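# Seat a round belt in both pulley grooves

## Task

Get the round belt running in the grooves of both pulleys, looped straight around them and not twisted into a crossed figure-eight.

## Robot and tools

Robot: two arms, left_arm and right_arm, each with a parallel two-finger gripper and a wrist camera. The fingers point along the gripper's +z axis and spread apart along its y axis. The reported end_effector_position is the point between the finger pads, roughly 1 cm short of the tips.

Frames: the scene frame has its origin at table-top height, halfway between the two nominal arm bases; +z is up, +x reaches out over the table, and left_arm sits toward +y (arm names do not match image left/right). Measured bases: left_arm at (-0.031, +0.229, +0.003) m, right_arm at (-0.031, -0.282, +0.001) m, each nearly unrotated about z. Positions and quaternions (wxyz) in results are scene-frame values and may be off by a few centimetres, more when an arm reaches far. Motion offsets, however, are expressed along each arm's own Hand target axes.

execute_actions(actions, cameras): actions is a list of actions; each action is a table of 1 to 15 rows, one row per 1/30 s step; a short table repeats its final row until 15 steps pass. Every row has exactly 14 numbers in [-1, 1]: dx, dy, dz, rx, ry, rz, opening for left_arm, then the same seven for right_arm, even if one arm stays put. The first six of each arm are an offset from that arm's Hand target as it was when the action began (not from the previous row), along the Hand target's axes; 1.0 equals 0.6 m for dx/dy/dz and 180 degrees for the rotation vector rx/ry/rz. Sending the same offset again in a later action moves further. Opening is absolute: +1 fully open (0.094 m), -1 closed. Sending six zeros re-requests the current Hand target; a 0 in the opening slot is a real command (half open), so repeat the present opening to keep a gripper unchanged. Images are returned only for an empty actions list or when cameras names them ("all", or names from cam_high, cam_low, cam_board, cam_idler, cam_left_wrist, cam_right_wrist; an unknown name voids the call).

move(target, speed, blend, opening_speed, grip_force, blocking, cameras): target is one 14-number row laid out as above, or a list of up to 15 such rows; every row is an offset from the same starting Hand targets, not from the previous row. Paths are straight, end together, last 0.5 to 10 s and ignore obstacles and the other arm. speed is the top path speed in m/s (0.002 to 2.9, default 0.25; rotation up to twice that in rad/s), one value or one per row. blend (m) rounds corners of a list; 0 stops at each. opening_speed sets how fast openings change, per second on the -1..+1 scale, at least 0.2; use it to close gently. grip_force is the pad force limit in newtons, 10 to 50, single or per arm, persisting until changed; lower values close slowly. blocking=false returns after about 0.5 s while the move continues. The result adds a move: line such as done, off_target, moving, held or fault, and limits flags (paced = pose clipped, held = steps withheld). done means within 10 mm and 2 degrees; neither done nor off_target reports contact.

wait(seconds 0 to 10) lets time pass with commands held. stop() brakes a running move. zoom_image(camera, region=[x0, y0, x1, y1]) enlarges a pixel area (each side at most 504) of the latest image from that camera. read_manual(section) returns licence text only. finished_scene(scene) ends the current scene (1 or 2) permanently; the belt must stay seated without the robot.

Result lines: Hand target is the last commanded pose after clipping; the next offsets count from it, and the real gripper often rests short of it, so check the actual position and send the gap as an offset. Each step the commanded orientation is limited to 40 degrees from the measured one. grip_measured gives finger opening on the command scale (reads up to ~2.5 mm wide when empty; narrower than a squeezed part). Joint torques include gravity and sensor offsets; joints 1-3 wrap at ±28 N m. Joint velocities may show "within noise". Motor temperatures: MOTOR HOT at 75 °C, a fault folds and idles that arm at 90 °C, and it goes limp at 100 °C; holding loads, long reach or pushing into something unreachable heats motors.

Cautions: keep the belt and pulleys on the table and avoid dropping or flinging parts. Move slowly near contact; a target far beyond a contact point presses hard, and an arm stopped by something keeps pushing until you command it back. Never let the grippers, housings or wrist cameras bump each other or close on the other arm's fingers. Avoid routing a path close to an arm's own base, and avoid straining the camera cables. After each move, check where the gripper ended and whether it tilted, and correct it. Time passes while you think, so keep replies brief during moves.

Each tool is called as name(argument=value, ...), one argument or row to a line, values as JSON.

## Session

execute_actions(
  actions=[],
)

Scene clock: 0.00 s.
left_arm: end_effector_position=(+0.3632, +0.2135, +0.1060) grip_measured=+1.000 end_effector_quat_wxyz=(+0.605, -0.002, +0.797, +0.012) | right_arm: end_effector_position=(+0.3592, -0.3197, +0.0847) grip_measured=+1.000 end_effector_quat_wxyz=(+0.554, +0.079, +0.819, -0.126)
Joint positions: left_arm=[-0.07 1.542 0.339 0.93 -0.103 -0.012 0.094] | right_arm=[0.047 1.571 0.385 0.799 0.352 0.012 0.094]
Joint velocities: within noise
Joint torques (N m): no reading
Motor temperatures (°C): left_arm=[25 29 27 23 24 24 25] | right_arm=[24 28 26 25 26 22 23]
Heat: left arm: 29 °C; right arm: 28 °C.
Hand target: left_arm +0.3655, +0.2134, +0.1122; +0.611, -0.003, +0.791, +0.011 | right_arm +0.3621, -0.3195, +0.0914; +0.562, +0.081, +0.814, -0.124
Tool commands: left_gripper/opening=+1.0 right_gripper/opening=+1.0

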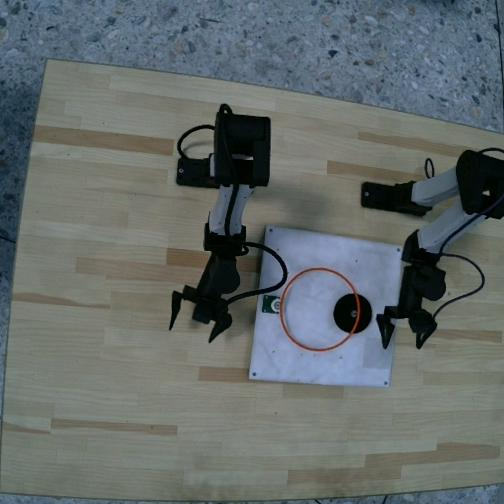

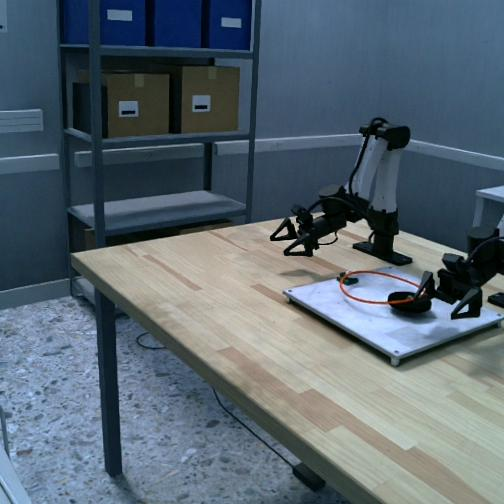

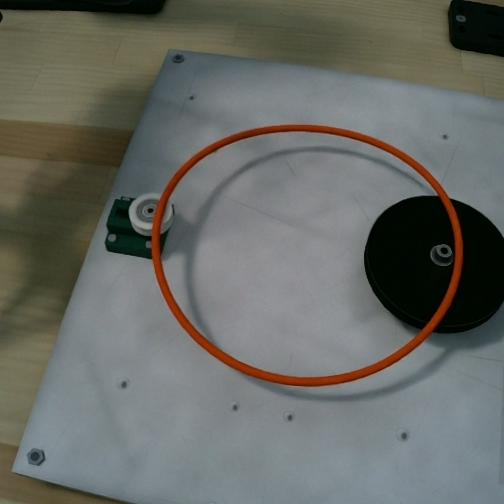

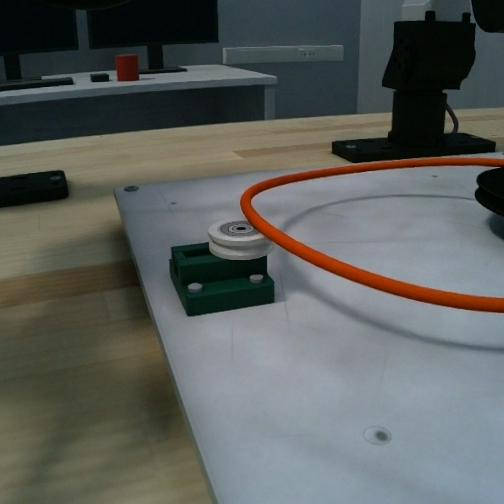

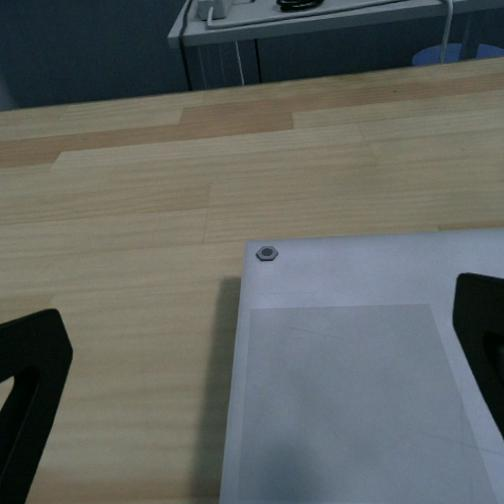

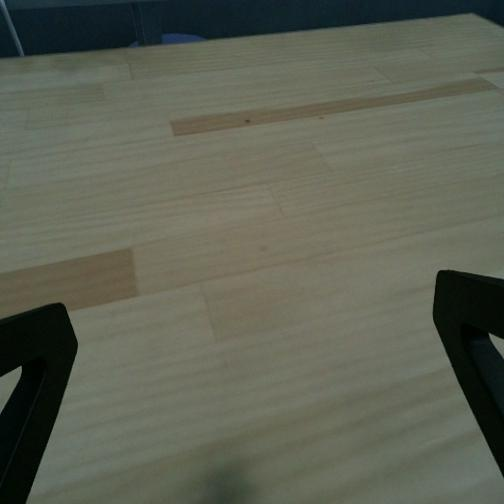

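zoom_image(
  camera="cam_board",
  region=[80, 150, 240, 310],
)

zoom_image(
  camera="cam_idler",
  region=[130, 140, 330, 340],
)

zoom_image(
  camera="cam_board",
  region=[304, 130, 504, 330],
)

zoom_image(
  camera="cam_high",
  region=[230, 210, 430, 410],
)

zoom_image(
  camera="cam_low",
  region=[270, 200, 504, 370],
)

Scaled by 3.150 from the camera's 504x504 image, which has a finer 720x720 frame.

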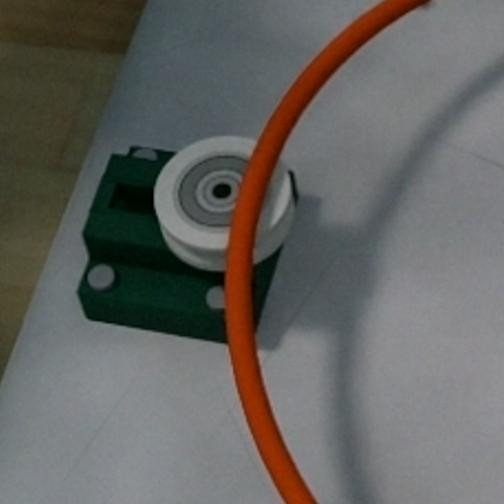

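Scaled by 2.520 from the camera's 504x504 image, which has a finer 720x720 frame.

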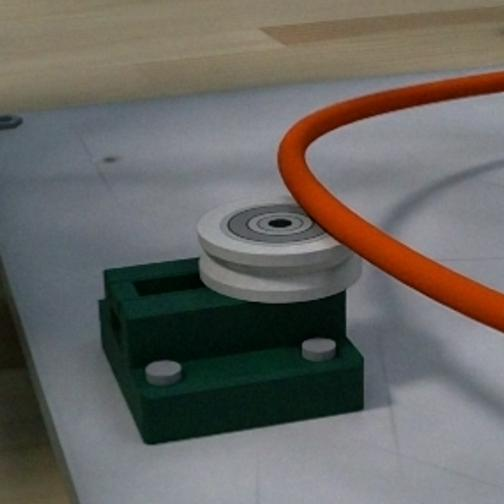

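Scaled by 2.520 from the camera's 504x504 image, which has a finer 720x720 frame.

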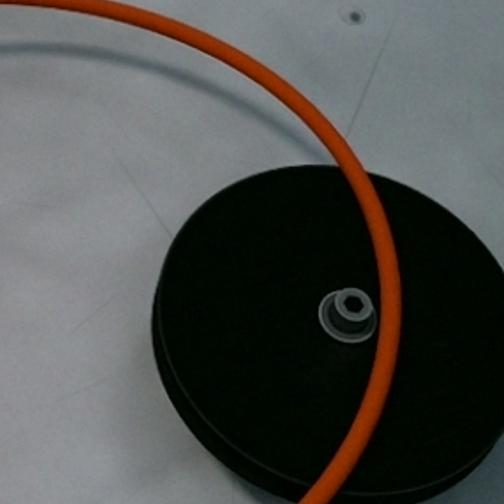

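Scaled by 2.520 from the camera's 504x504 image, which has a finer 720x720 frame.

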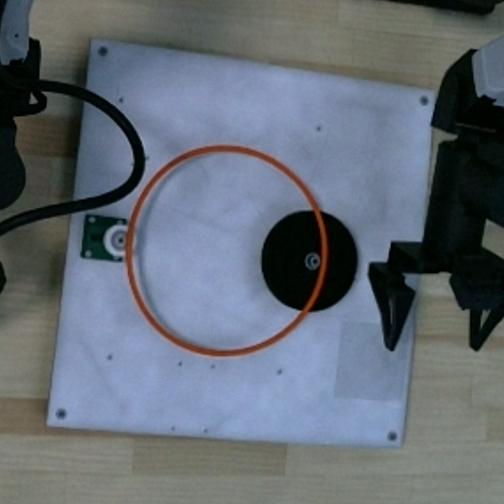

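Scaled by 2.154 from the camera's 504x504 image, which has a finer 720x720 frame.

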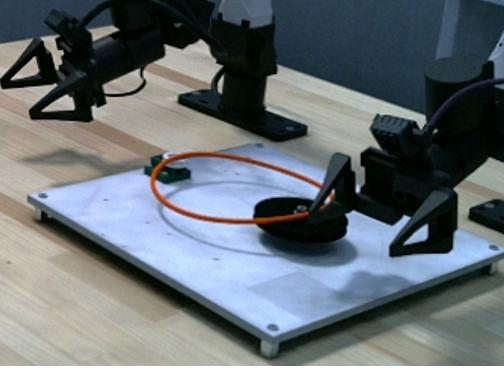

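move(
  target=[-0.189,-0.272,0.011,0.331,0.319,0.422,0.0,-0.154,0.247,-0.438,-0.370,0.237,-0.483,0.0],
  cameras=["all"],
)

Scene clock: 115.80 s.
left_arm: end_effector_position=(+0.4024, +0.0495, +0.2200) grip_measured=+0.002 end_effector_quat_wxyz=(+0.143, +0.693, +0.705, +0.051) | right_arm: end_effector_position=(+0.2032, -0.1021, +0.2357) grip_measured=+0.002 end_effector_quat_wxyz=(-0.083, +0.700, -0.710, +0.017)
Joint positions: left_arm=[-0.373 2.214 2.511 -1.563 0.014 1.164 0.047] | right_arm=[0.653 1.582 1.756 -1.576 0.015 -0.893 0.047]
Joint torques (N m): left_arm=[-0.53 -8.66 7.79 0.74 -0.14 0.03] | right_arm=[0.47 -10.3 8.55 0.63 -0.16 -0.12]
Motor temperatures (°C): left_arm=[25 33 32 38 24 24 25] | right_arm=[24 34 30 35 25 22 23]
Heat: left arm: 38 °C; right arm: 35 °C.
Hand target: left_arm +0.4034, +0.0493, +0.2178; -0.001, +0.708, +0.707, +0.000 | right_arm +0.2000, -0.0999, +0.2497; +0.001, +0.707, -0.708, +0.001
Off the commanded pose: left_arm 0.002 m, 18 deg | right_arm 0.015 m, 10 deg.
joint sent to its limit (left arm) — joint 4 (wrist pitch), lower limit. The joint targets are off in orientation, not in position.
joint sent to its limit (right arm) — joint 4 (wrist pitch), lower limit. The joint targets are off in orientation, not in position.
move: off_target (left_arm, right_arm)

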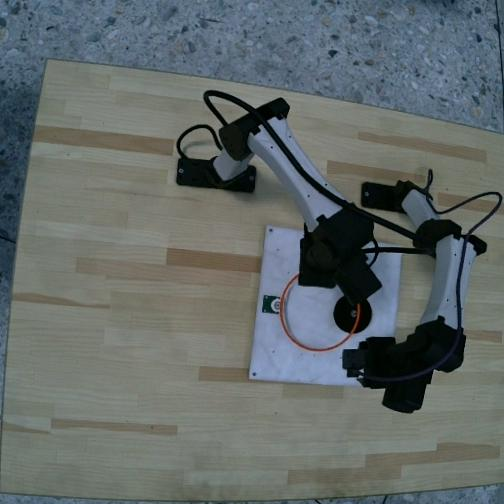

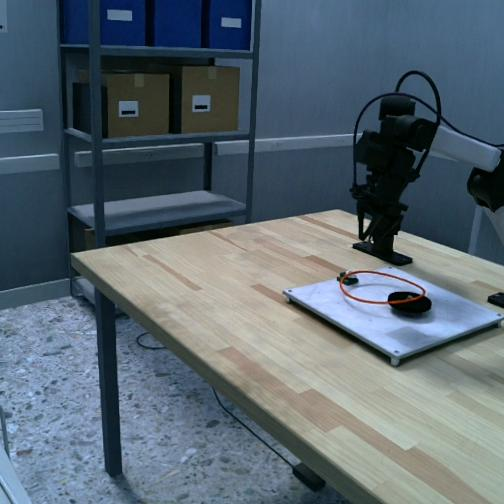

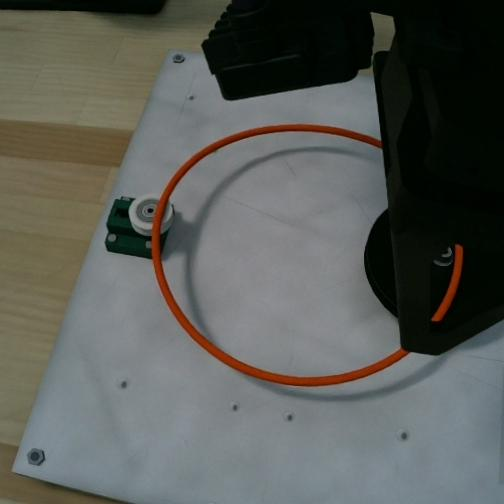

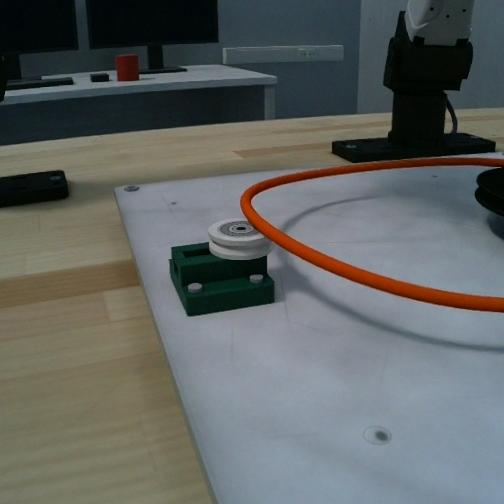

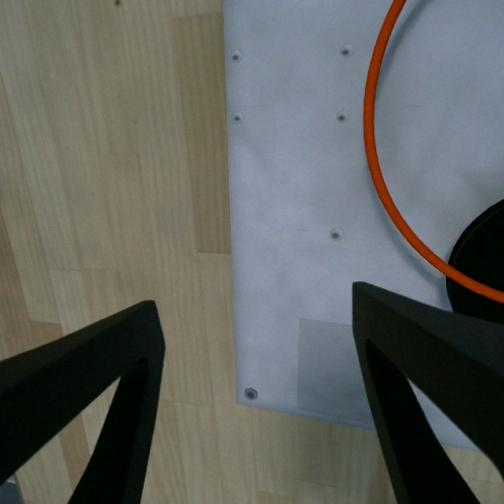

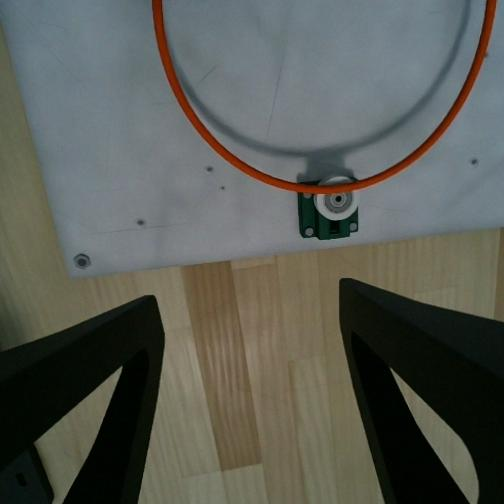

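move(
  target=[-0.115,-0.005,0.113,-0.139,0,0,0.0,-0.133,0.042,0.183,0.194,0,0,0.0],
  cameras=["all"],
)

Scene clock: 179.10 s.
left_arm: end_effector_position=(+0.3869, -0.0084, +0.1360) grip_measured=+0.002 end_effector_quat_wxyz=(+0.102, +0.712, +0.686, +0.110) | right_arm: end_effector_position=(+0.1621, -0.0394, +0.1507) grip_measured=+0.002 end_effector_quat_wxyz=(-0.152, +0.712, -0.666, +0.161)
Joint positions: left_arm=[-0.562 2.174 2.096 -1.24 -0.167 1.052 0.047] | right_arm=[1.107 1.503 1.27 -1.13 0.398 -0.562 0.047]
Joint torques (N m): left_arm=[0.4 -10.4 6.87 0.78 -0.15 -0.11] | right_arm=[-0.38 -8.44 6.9 0.76 0.17 -0.03]
Motor temperatures (°C): left_arm=[25 46 38 32 24 24 25] | right_arm=[24 39 35 30 25 22 23]
Heat: left arm: 46 °C; right arm: 39 °C.
Hand target: left_arm +0.3888, -0.0061, +0.1378; +0.104, +0.710, +0.688, +0.111 (not the last commanded pose) | right_arm +0.1640, -0.0402, +0.1536; -0.156, +0.710, -0.668, +0.161 (not the last commanded pose)
Off the commanded pose: left_arm 0.022 m, 8 deg | right_arm 0.025 m, 10 deg.
move: held (left_arm, right_arm; a check stopped the path); limits=held
pose unreachable (left arm): on one or more control steps of this call, first in action 0 (counted from 0), this arm could not follow its commanded pose, so it was not sent that pose on those steps. It may still have moved: this result reports where it is.
cause: moving toward the commanded pose would bring a part of the arm too close to another arm (this arm's forearm (the part past joint 3) and the right arm's wrist (the part past joint 4), along the way the arms are being sent, or toward where that arm still pushes).
pose unreachable (right arm): on one or more control steps of this call, first in action 0 (counted from 0), this arm could not follow its commanded pose, so it was not sent that pose on those steps. It may still have moved: this result reports where it is.
cause: moving toward the commanded pose would bring a part of the arm too close to another arm (this arm's wrist (the part past joint 4) and the left arm's forearm (the part past joint 3), where that arm would come to rest).

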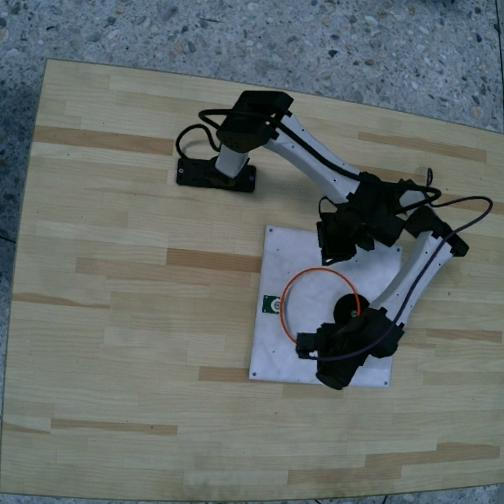

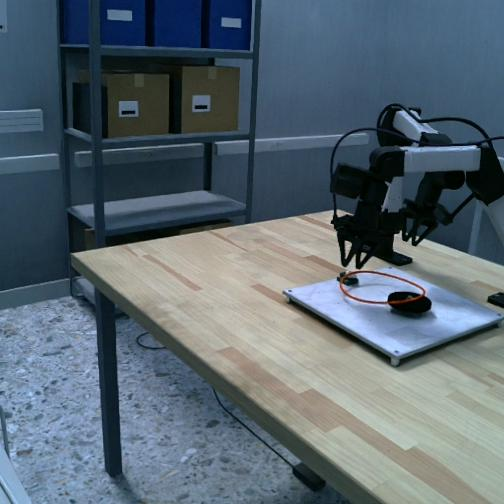

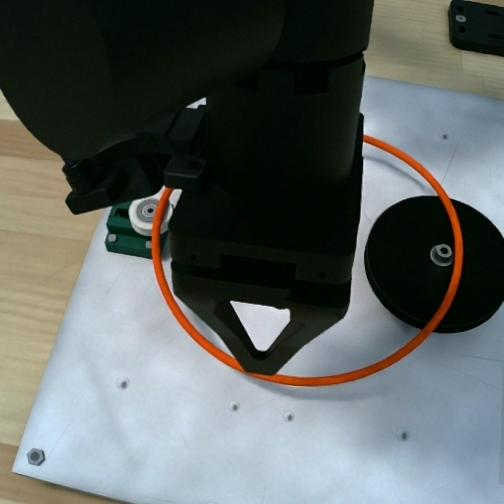

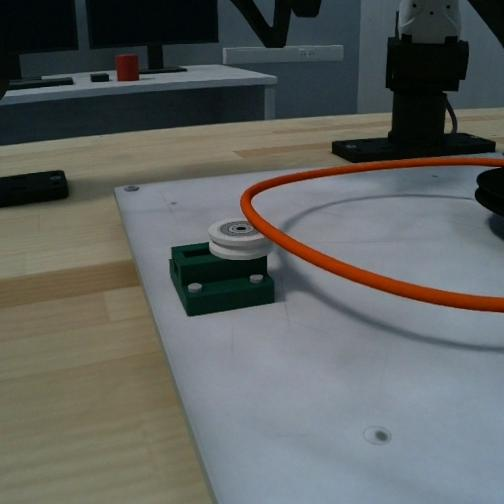

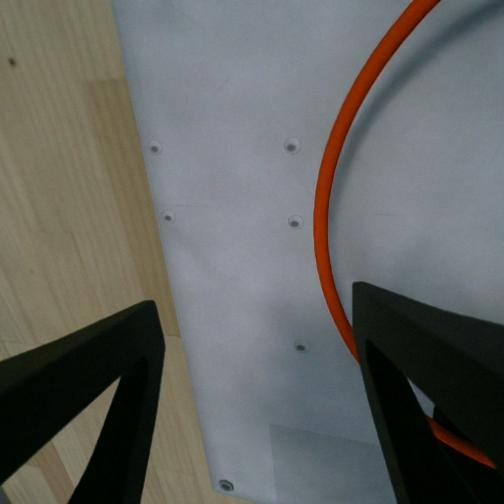

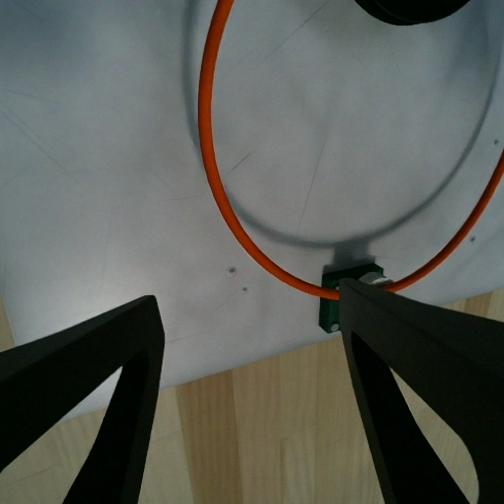

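move(
  target=[0.323,-0.153,-0.152,-0.055,-0.055,-0.508,0.0,0,0,0,0,0,0,0.0],
)

move(
  target=[0,0,0,0,0,0,0.0,0.2,-0.271,0.05,-0.045,-0.081,0.349,-0.2],
  cameras=["all"],
)

Scene clock: 238.40 s.
left_arm: end_effector_position=(+0.2811, +0.1900, +0.1965) grip_measured=+0.002 end_effector_quat_wxyz=(+0.252, +0.006, +0.968, +0.007) | right_arm: end_effector_position=(+0.1621, -0.0394, +0.1507) grip_measured=+0.002 end_effector_quat_wxyz=(-0.152, +0.712, -0.666, +0.161)
Joint positions: left_arm=[-0.163 1.291 1.225 -1.003 -0.097 -0.14 0.047] | right_arm=[1.107 1.503 1.27 -1.13 0.398 -0.562 0.047]
Joint torques (N m): left_arm=[0.14 -5.65 6.31 1.29 -0.06 -0.21] | right_arm=[-0.25 -8.29 6.76 0.75 0.15 -0.05]
Motor temperatures (°C): left_arm=[25 54 37 31 24 24 25] | right_arm=[24 37 32 29 25 22 23]
Heat: left arm: 54 °C; right arm: 37 °C.
Hand target: left_arm +0.2794, +0.1900, +0.2001; +0.259, +0.000, +0.966, +0.001 | right_arm +0.1640, -0.0402, +0.1536; -0.156, +0.710, -0.668, +0.161
Off the commanded pose: left_arm 0.004 m, 1 deg | right_arm 0.004 m, 1 deg.
move: done

Scene clock: 241.40 s.
left_arm: end_effector_position=(+0.2811, +0.1900, +0.1965) grip_measured=+0.002 end_effector_quat_wxyz=(+0.252, +0.006, +0.968, +0.007) | right_arm: end_effector_position=(+0.3199, -0.1540, +0.1889) grip_measured=-0.198 end_effector_quat_wxyz=(+0.228, -0.285, +0.928, +0.069)
Joint positions: left_arm=[-0.163 1.291 1.225 -1.003 -0.097 -0.141 0.047] | right_arm=[0.274 1.543 1.424 -0.99 -0.141 -0.278 0.038]
Joint torques (N m): left_arm=[0.18 -5.63 6.39 1.32 -0.06 -0.22] | right_arm=[-0.29 -7.66 9.91 1.35 -0.2 0.01]
Heat: left arm: 53 °C; right arm: 37 °C.
Hand target: left_arm +0.2794, +0.1900, +0.2001; +0.259, +0.000, +0.966, +0.001 | right_arm +0.3298, -0.1502, +0.1999; +0.248, -0.281, +0.924, +0.076
Off the commanded pose: left_arm 0.004 m, 1 deg | right_arm 0.015 m, 2 deg.
move: off_target (right_arm)

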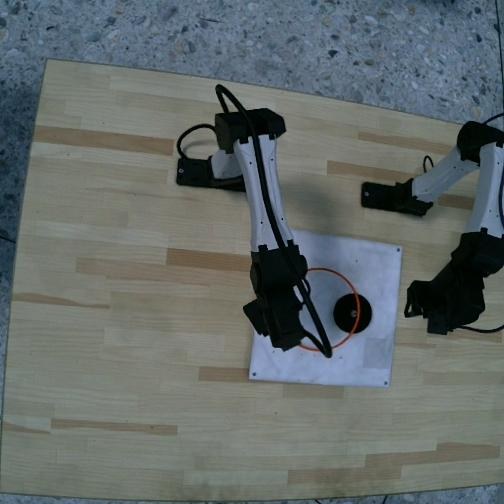

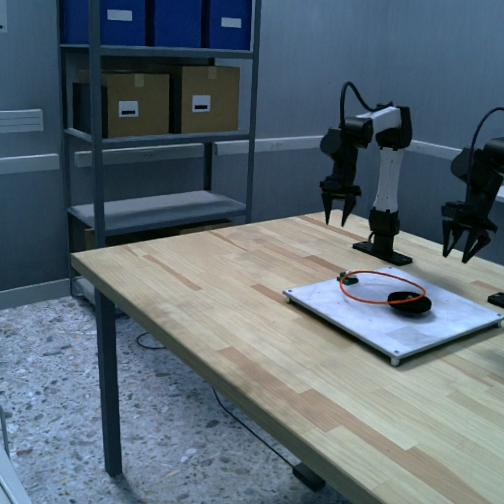

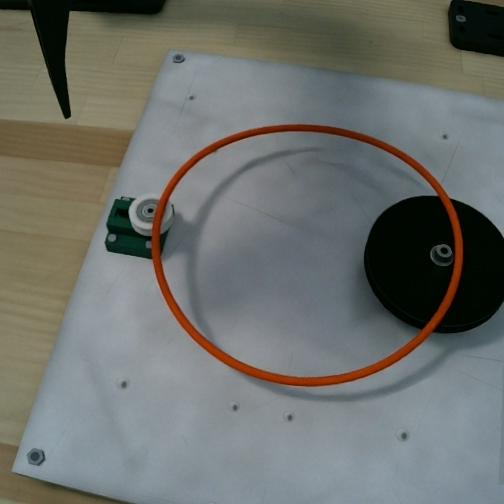

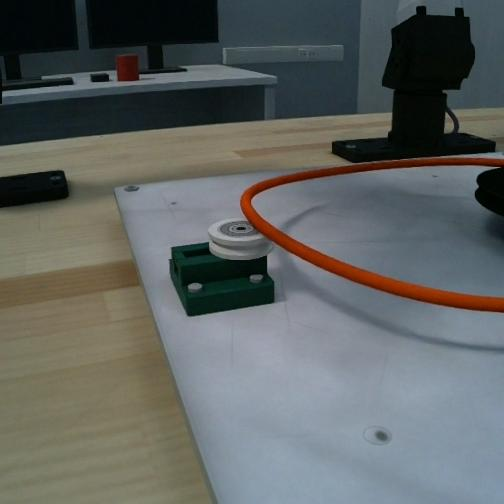

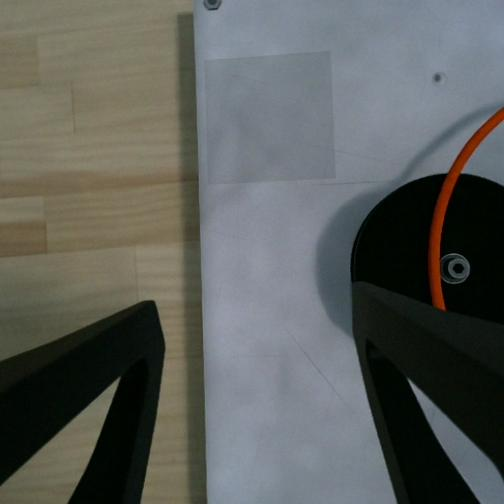

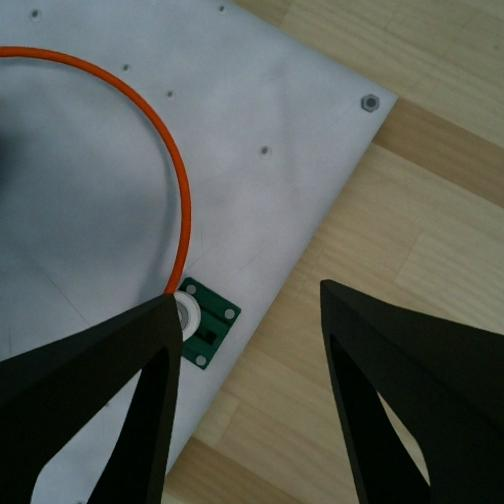

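move(
  target=[0,0,0,0,0,0,0.0,-0.007,0.06,0.158,0,0,0,-0.2],
  cameras=["cam_low","cam_board","cam_idler","cam_right_wrist"],
)

Scene clock: 271.73 s.
left_arm: end_effector_position=(+0.2811, +0.1900, +0.1965) grip_measured=+0.002 end_effector_quat_wxyz=(+0.252, +0.006, +0.968, +0.007) | right_arm: end_effector_position=(+0.3489, -0.0932, +0.1181) grip_measured=-0.198 end_effector_quat_wxyz=(+0.238, -0.285, +0.925, +0.077)
Joint positions: left_arm=[-0.163 1.291 1.225 -1.003 -0.097 -0.141 0.047] | right_arm=[0.414 1.711 1.308 -0.669 -0.09 -0.149 0.038]
Joint torques (N m): left_arm=[0.2 -5.63 6.31 1.32 -0.05 -0.21] | right_arm=[0.31 -10.89 6.65 1.45 -0.02 0.02]
Motor temperatures (°C): left_arm=[25 43 35 32 24 24 25] | right_arm=[24 37 37 31 25 22 23]
Heat: left arm: 43 °C; right arm: 37 °C.
Hand target: left_arm +0.2794, +0.1900, +0.2001; +0.259, +0.000, +0.966, +0.001 | right_arm +0.3520, -0.0919, +0.1199; +0.248, -0.281, +0.924, +0.076
Off the commanded pose: left_arm 0.004 m, 1 deg | right_arm 0.004 m, 1 deg.
move: done
Images, in order (width x height): cam_low 504x504, cam_board 504x504, cam_idler 504x504, cam_right_wrist 504x504.

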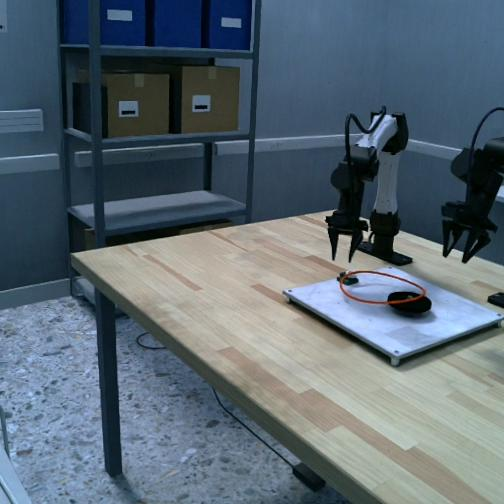

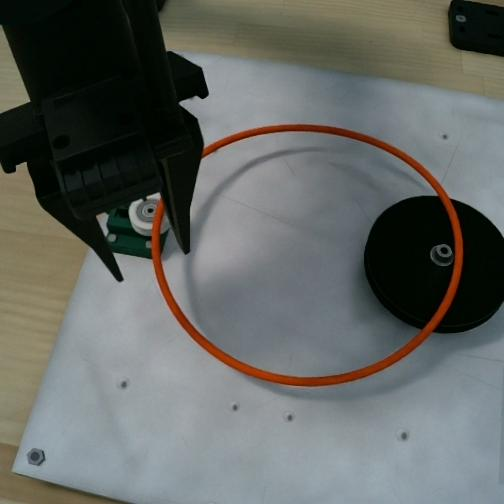

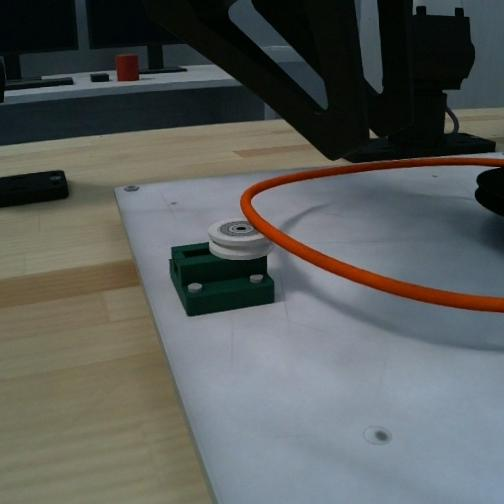

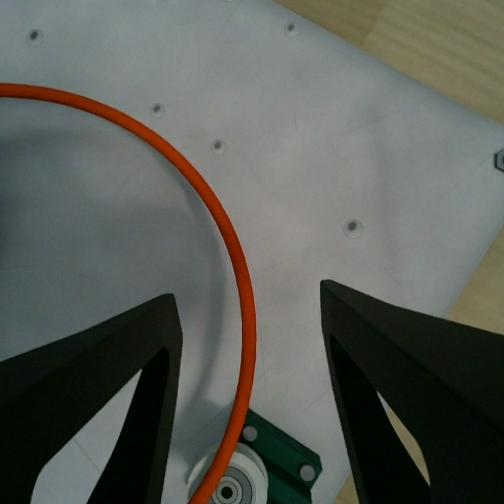

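move(
  target=[0,0,0,0,0,0,0.0,0.038,0,0.065,0,0,0,-0.2],
  cameras=["cam_board","cam_idler","cam_right_wrist"],
  speed=0.1,
)

zoom_image(
  camera="cam_idler",
  region=[180, 130, 430, 330],
)

Scene clock: 287.47 s.
left_arm: end_effector_position=(+0.2811, +0.1900, +0.1965) grip_measured=+0.002 end_effector_quat_wxyz=(+0.252, +0.006, +0.968, +0.007) | right_arm: end_effector_position=(+0.3496, -0.0930, +0.0762) grip_measured=-0.198 end_effector_quat_wxyz=(+0.242, -0.284, +0.924, +0.077)
Joint positions: left_arm=[-0.163 1.291 1.225 -1.003 -0.097 -0.141 0.047] | right_arm=[0.414 1.747 1.175 -0.492 -0.09 -0.149 0.038]
Joint torques (N m): left_arm=[0.24 -5.61 6.35 1.32 -0.06 -0.23] | right_arm=[0.47 -10.24 6.28 1.48 -0.02 0.03]
Heat: left arm: 41 °C; right arm: 40 °C.
Hand target: left_arm +0.2794, +0.1900, +0.2001; +0.259, +0.000, +0.966, +0.001 | right_arm +0.3519, -0.0920, +0.0747; +0.248, -0.281, +0.924, +0.075
Off the commanded pose: left_arm 0.004 m, 1 deg | right_arm 0.003 m, 1 deg.
move: done
Images, in order (width x height): cam_board 504x504, cam_idler 504x504, cam_right_wrist 504x504.

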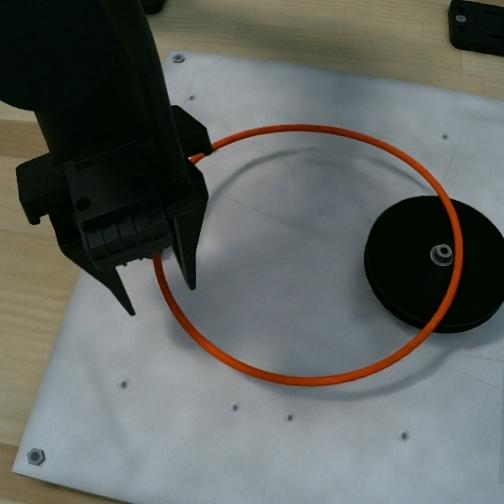

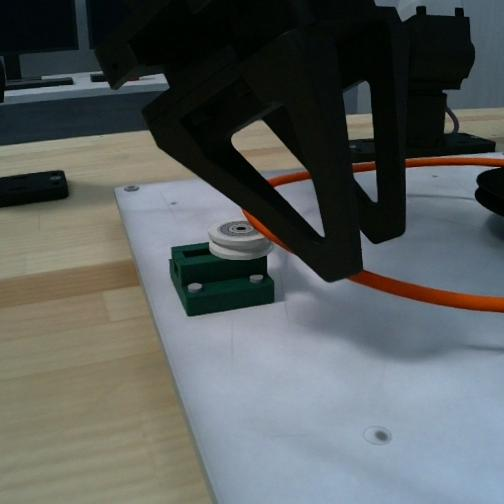

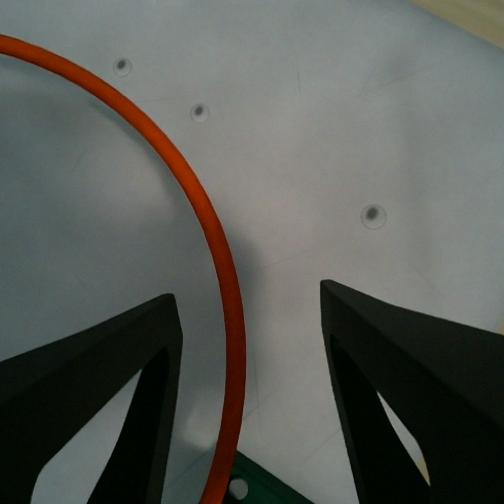

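Scaled by 2.016 from the camera's 504x504 image, which has a finer 720x720 frame.

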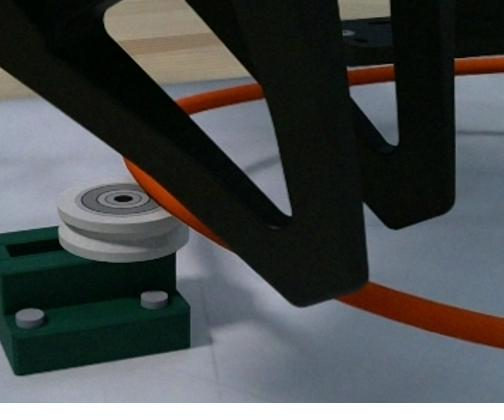

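move(
  target=[0,0,0,0,0,0,0.0,0.014,0.005,0.0245,0,0,0,-0.2],
  cameras=["cam_board","cam_idler","cam_right_wrist"],
  speed=0.05,
)

zoom_image(
  camera="cam_idler",
  region=[180, 130, 430, 330],
)

Scene clock: 300.10 s.
left_arm: end_effector_position=(+0.2811, +0.1900, +0.1965) grip_measured=+0.002 end_effector_quat_wxyz=(+0.252, +0.006, +0.968, +0.007) | right_arm: end_effector_position=(+0.3493, -0.0913, +0.0611) grip_measured=-0.198 end_effector_quat_wxyz=(+0.244, -0.283, +0.924, +0.077)
Joint positions: left_arm=[-0.163 1.291 1.225 -1.003 -0.097 -0.141 0.047] | right_arm=[0.419 1.766 1.131 -0.424 -0.086 -0.142 0.038]
Joint torques (N m): left_arm=[0.16 -5.65 6.38 1.31 -0.07 -0.22] | right_arm=[0.7 -10.19 5.65 1.48 0.01 0.05]
Heat: left arm: 40 °C; right arm: 39 °C.
Hand target: left_arm +0.2794, +0.1900, +0.2001; +0.259, +0.000, +0.966, +0.001 | right_arm +0.3503, -0.0894, +0.0578; +0.248, -0.281, +0.924, +0.076
Off the commanded pose: left_arm 0.004 m, 1 deg | right_arm 0.004 m, 0 deg.
move: done
Images, in order (width x height): cam_board 504x504, cam_idler 504x504, cam_right_wrist 504x504.

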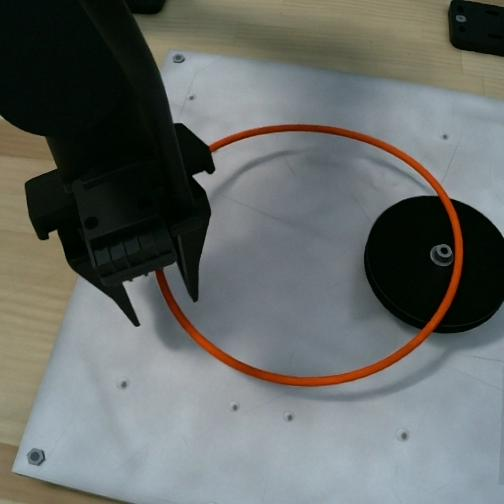

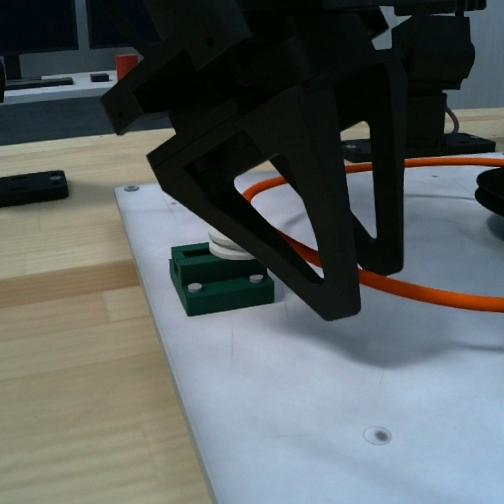

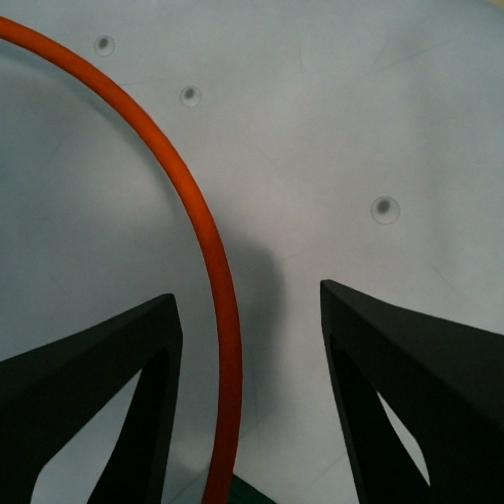

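Scaled by 2.016 from the camera's 504x504 image, which has a finer 720x720 frame.

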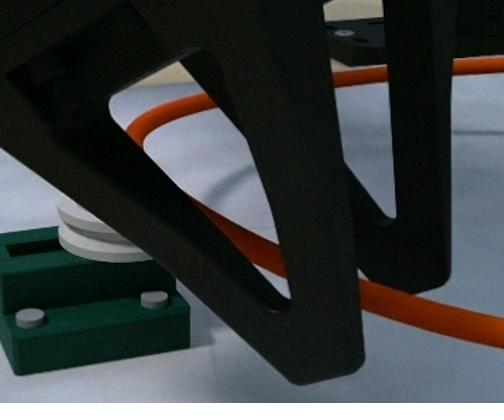

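move(
  target=[0,0,0,0,0,0,0.0,0.0,0.009,0.0,0,0,0,-0.2],
  speed=0.05,
)

move(
  target=[0,0,0,0,0,0,0.0,0,0,0,0,0,0,-0.97],
  opening_speed=0.5,
  grip_force=30,
  cameras=["cam_board","cam_idler","cam_right_wrist"],
)

Scene clock: 313.77 s.
left_arm: end_effector_position=(+0.2811, +0.1900, +0.1965) grip_measured=+0.002 end_effector_quat_wxyz=(+0.252, +0.006, +0.968, +0.007) | right_arm: end_effector_position=(+0.3472, -0.0862, +0.0613) grip_measured=-0.198 end_effector_quat_wxyz=(+0.245, -0.284, +0.924, +0.078)
Joint positions: left_arm=[-0.163 1.291 1.225 -1.003 -0.097 -0.141 0.047] | right_arm=[0.435 1.766 1.131 -0.422 -0.079 -0.129 0.038]
Joint torques (N m): left_arm=[0.21 -5.6 6.27 1.3 -0.07 -0.23] | right_arm=[0.7 -10.52 5.35 1.47 0 0.02]
Heat: left arm: 39 °C; right arm: 40 °C.
Hand target: left_arm +0.2794, +0.1900, +0.2001; +0.259, +0.000, +0.966, +0.001 | right_arm +0.3473, -0.0850, +0.0578; +0.248, -0.281, +0.924, +0.076
Off the commanded pose: left_arm 0.004 m, 1 deg | right_arm 0.004 m, 0 deg.
move: done

Scene clock: 315.73 s.
left_arm: end_effector_position=(+0.2811, +0.1900, +0.1965) grip_measured=+0.002 end_effector_quat_wxyz=(+0.252, +0.006, +0.968, +0.007) | right_arm: end_effector_position=(+0.3473, -0.0863, +0.0613) grip_measured=-0.882 end_effector_quat_wxyz=(+0.245, -0.283, +0.924, +0.077)
Joint positions: left_arm=[-0.163 1.291 1.225 -1.003 -0.097 -0.141 0.047] | right_arm=[0.435 1.766 1.131 -0.422 -0.078 -0.128 0.006]
Joint torques (N m): left_arm=[0.16 -5.65 6.34 1.32 -0.07 -0.2] | right_arm=[0.79 -10.3 5.31 1.45 0.02 0.07]
Heat: left arm: 39 °C; right arm: 40 °C.
Hand target: left_arm +0.2794, +0.1900, +0.2001; +0.259, +0.000, +0.966, +0.001 | right_arm +0.3474, -0.0850, +0.0578; +0.248, -0.281, +0.924, +0.076
Off the commanded pose: left_arm 0.004 m, 1 deg | right_arm 0.004 m, 0 deg.
grip_force (N): 30, 30
move: done
Images, in order (width x height): cam_board 504x504, cam_idler 504x504, cam_right_wrist 504x504.

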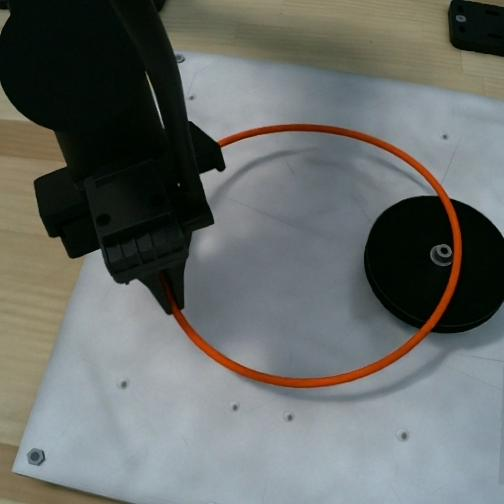

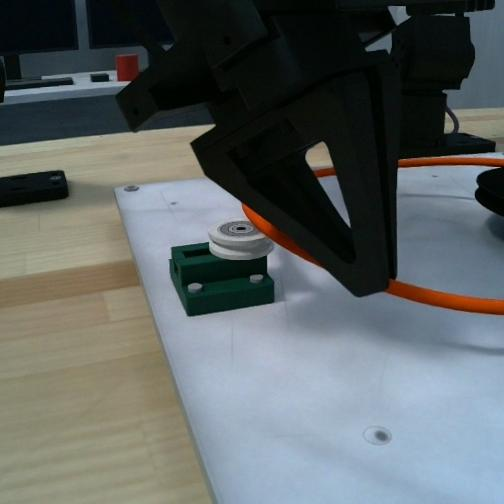

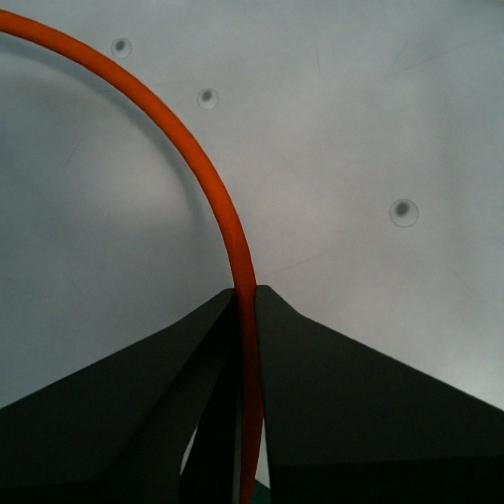

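move(
  target=[0,0,0,0,0,0,0.0,-0.05,0,-0.087,0,0,0,-0.97],
  speed=0.1,
  cameras=["all"],
)

Scene clock: 325.53 s.
left_arm: end_effector_position=(+0.2811, +0.1900, +0.1965) grip_measured=+0.002 end_effector_quat_wxyz=(+0.252, +0.006, +0.968, +0.007) | right_arm: end_effector_position=(+0.3413, -0.0891, +0.0975) grip_measured=-0.883 end_effector_quat_wxyz=(+0.223, -0.284, +0.930, +0.074)
Joint positions: left_arm=[-0.163 1.291 1.225 -1.003 -0.097 -0.141 0.047] | right_arm=[0.435 1.729 1.26 -0.632 -0.078 -0.128 0.005]
Joint torques (N m): left_arm=[0.12 -5.63 6.32 1.32 -0.06 -0.21] | right_arm=[0.58 -13.33 9.63 1.2 0.01 0]
Heat: left arm: 39 °C; right arm: 41 °C.
Hand target: left_arm +0.2794, +0.1900, +0.2001; +0.259, +0.000, +0.966, +0.001 | right_arm +0.3472, -0.0851, +0.1180; +0.248, -0.281, +0.924, +0.076
Off the commanded pose: left_arm 0.004 m, 1 deg | right_arm 0.022 m, 3 deg.
grip_force (N): 30, 30
move: off_target (right_arm)

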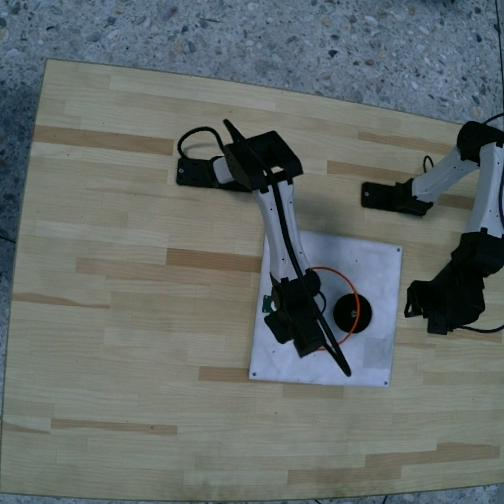

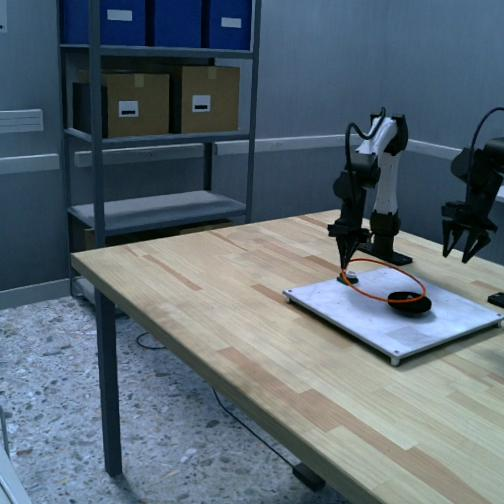

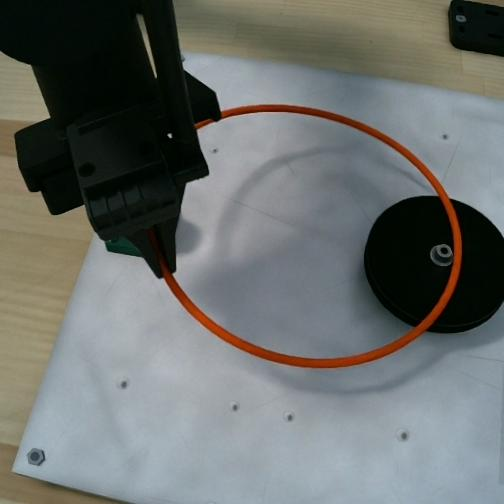

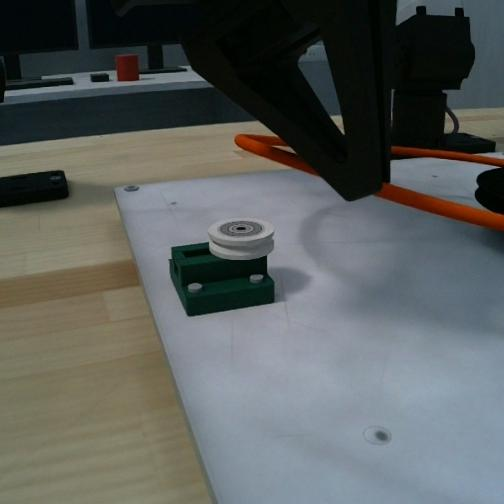

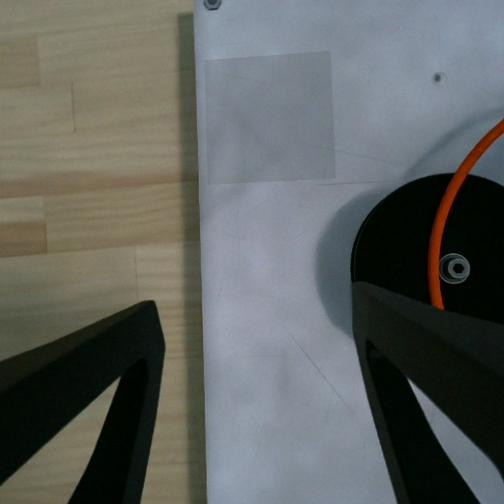

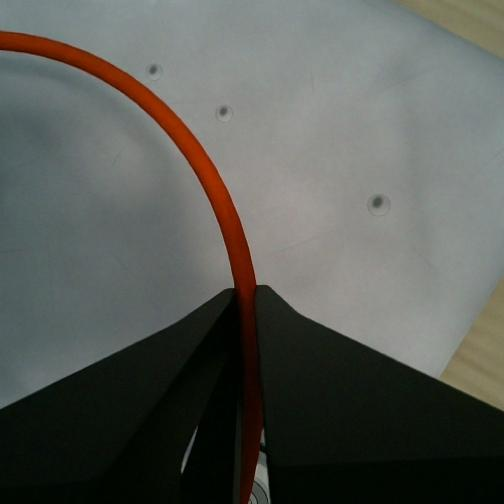

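move(
  target=[0,0,0,0,0,0,0.0,-0.01,0,-0.02,0,0,0,-0.97],
  speed=0.1,
  cameras=["cam_low","cam_board","cam_left_wrist"],
)

zoom_image(
  camera="cam_low",
  region=[290, 220, 470, 350],
)

Scene clock: 334.93 s.
left_arm: end_effector_position=(+0.2811, +0.1900, +0.1965) grip_measured=+0.002 end_effector_quat_wxyz=(+0.252, +0.006, +0.968, +0.007) | right_arm: end_effector_position=(+0.3402, -0.0897, +0.1071) grip_measured=-0.883 end_effector_quat_wxyz=(+0.219, -0.284, +0.931, +0.074)
Joint positions: left_arm=[-0.163 1.291 1.225 -1.003 -0.097 -0.141 0.047] | right_arm=[0.435 1.724 1.297 -0.684 -0.078 -0.128 0.005]
Joint torques (N m): left_arm=[0.23 -5.67 6.41 1.33 -0.06 -0.22] | right_arm=[0.69 -13.9 10.04 1.17 0.04 0.04]
Motor temperatures (°C): left_arm=[25 39 35 32 24 23 25] | right_arm=[24 43 34 33 25 22 23]
Heat: left arm: 39 °C; right arm: 43 °C.
Hand target: left_arm +0.2794, +0.1900, +0.2001; +0.259, +0.000, +0.966, +0.001 | right_arm +0.3465, -0.0856, +0.1312; +0.248, -0.281, +0.924, +0.075
Off the commanded pose: left_arm 0.004 m, 1 deg | right_arm 0.025 m, 3 deg.
grip_force (N): 30, 30
move: off_target (right_arm)
Images, in order (width x height): cam_low 504x504, cam_board 504x504, cam_left_wrist 504x504.

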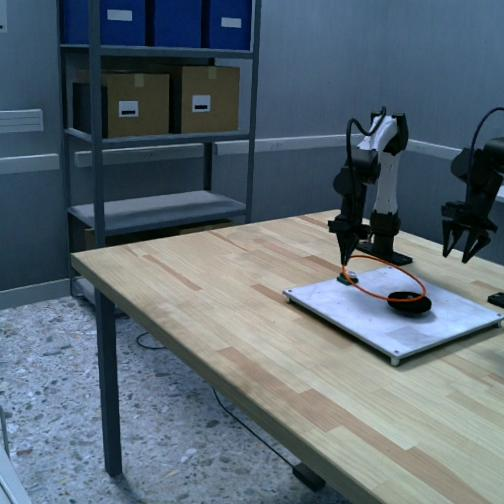

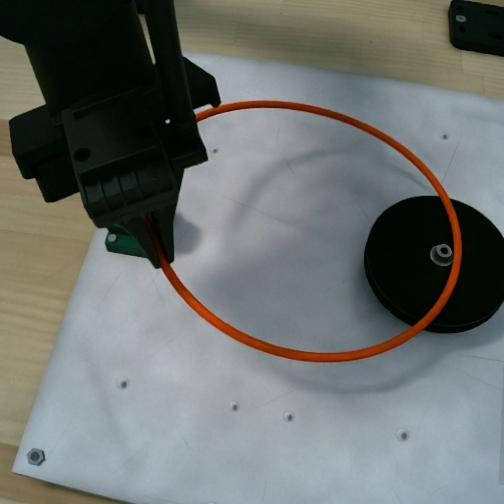

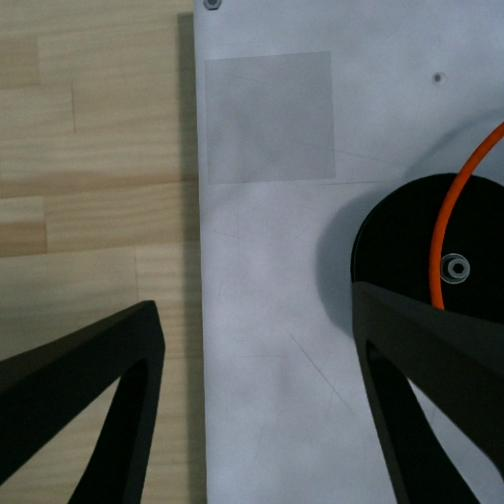

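Scaled by 2.800 from the camera's 504x504 image, which has a finer 720x720 frame.

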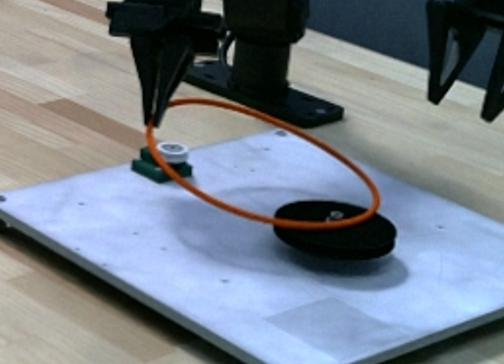

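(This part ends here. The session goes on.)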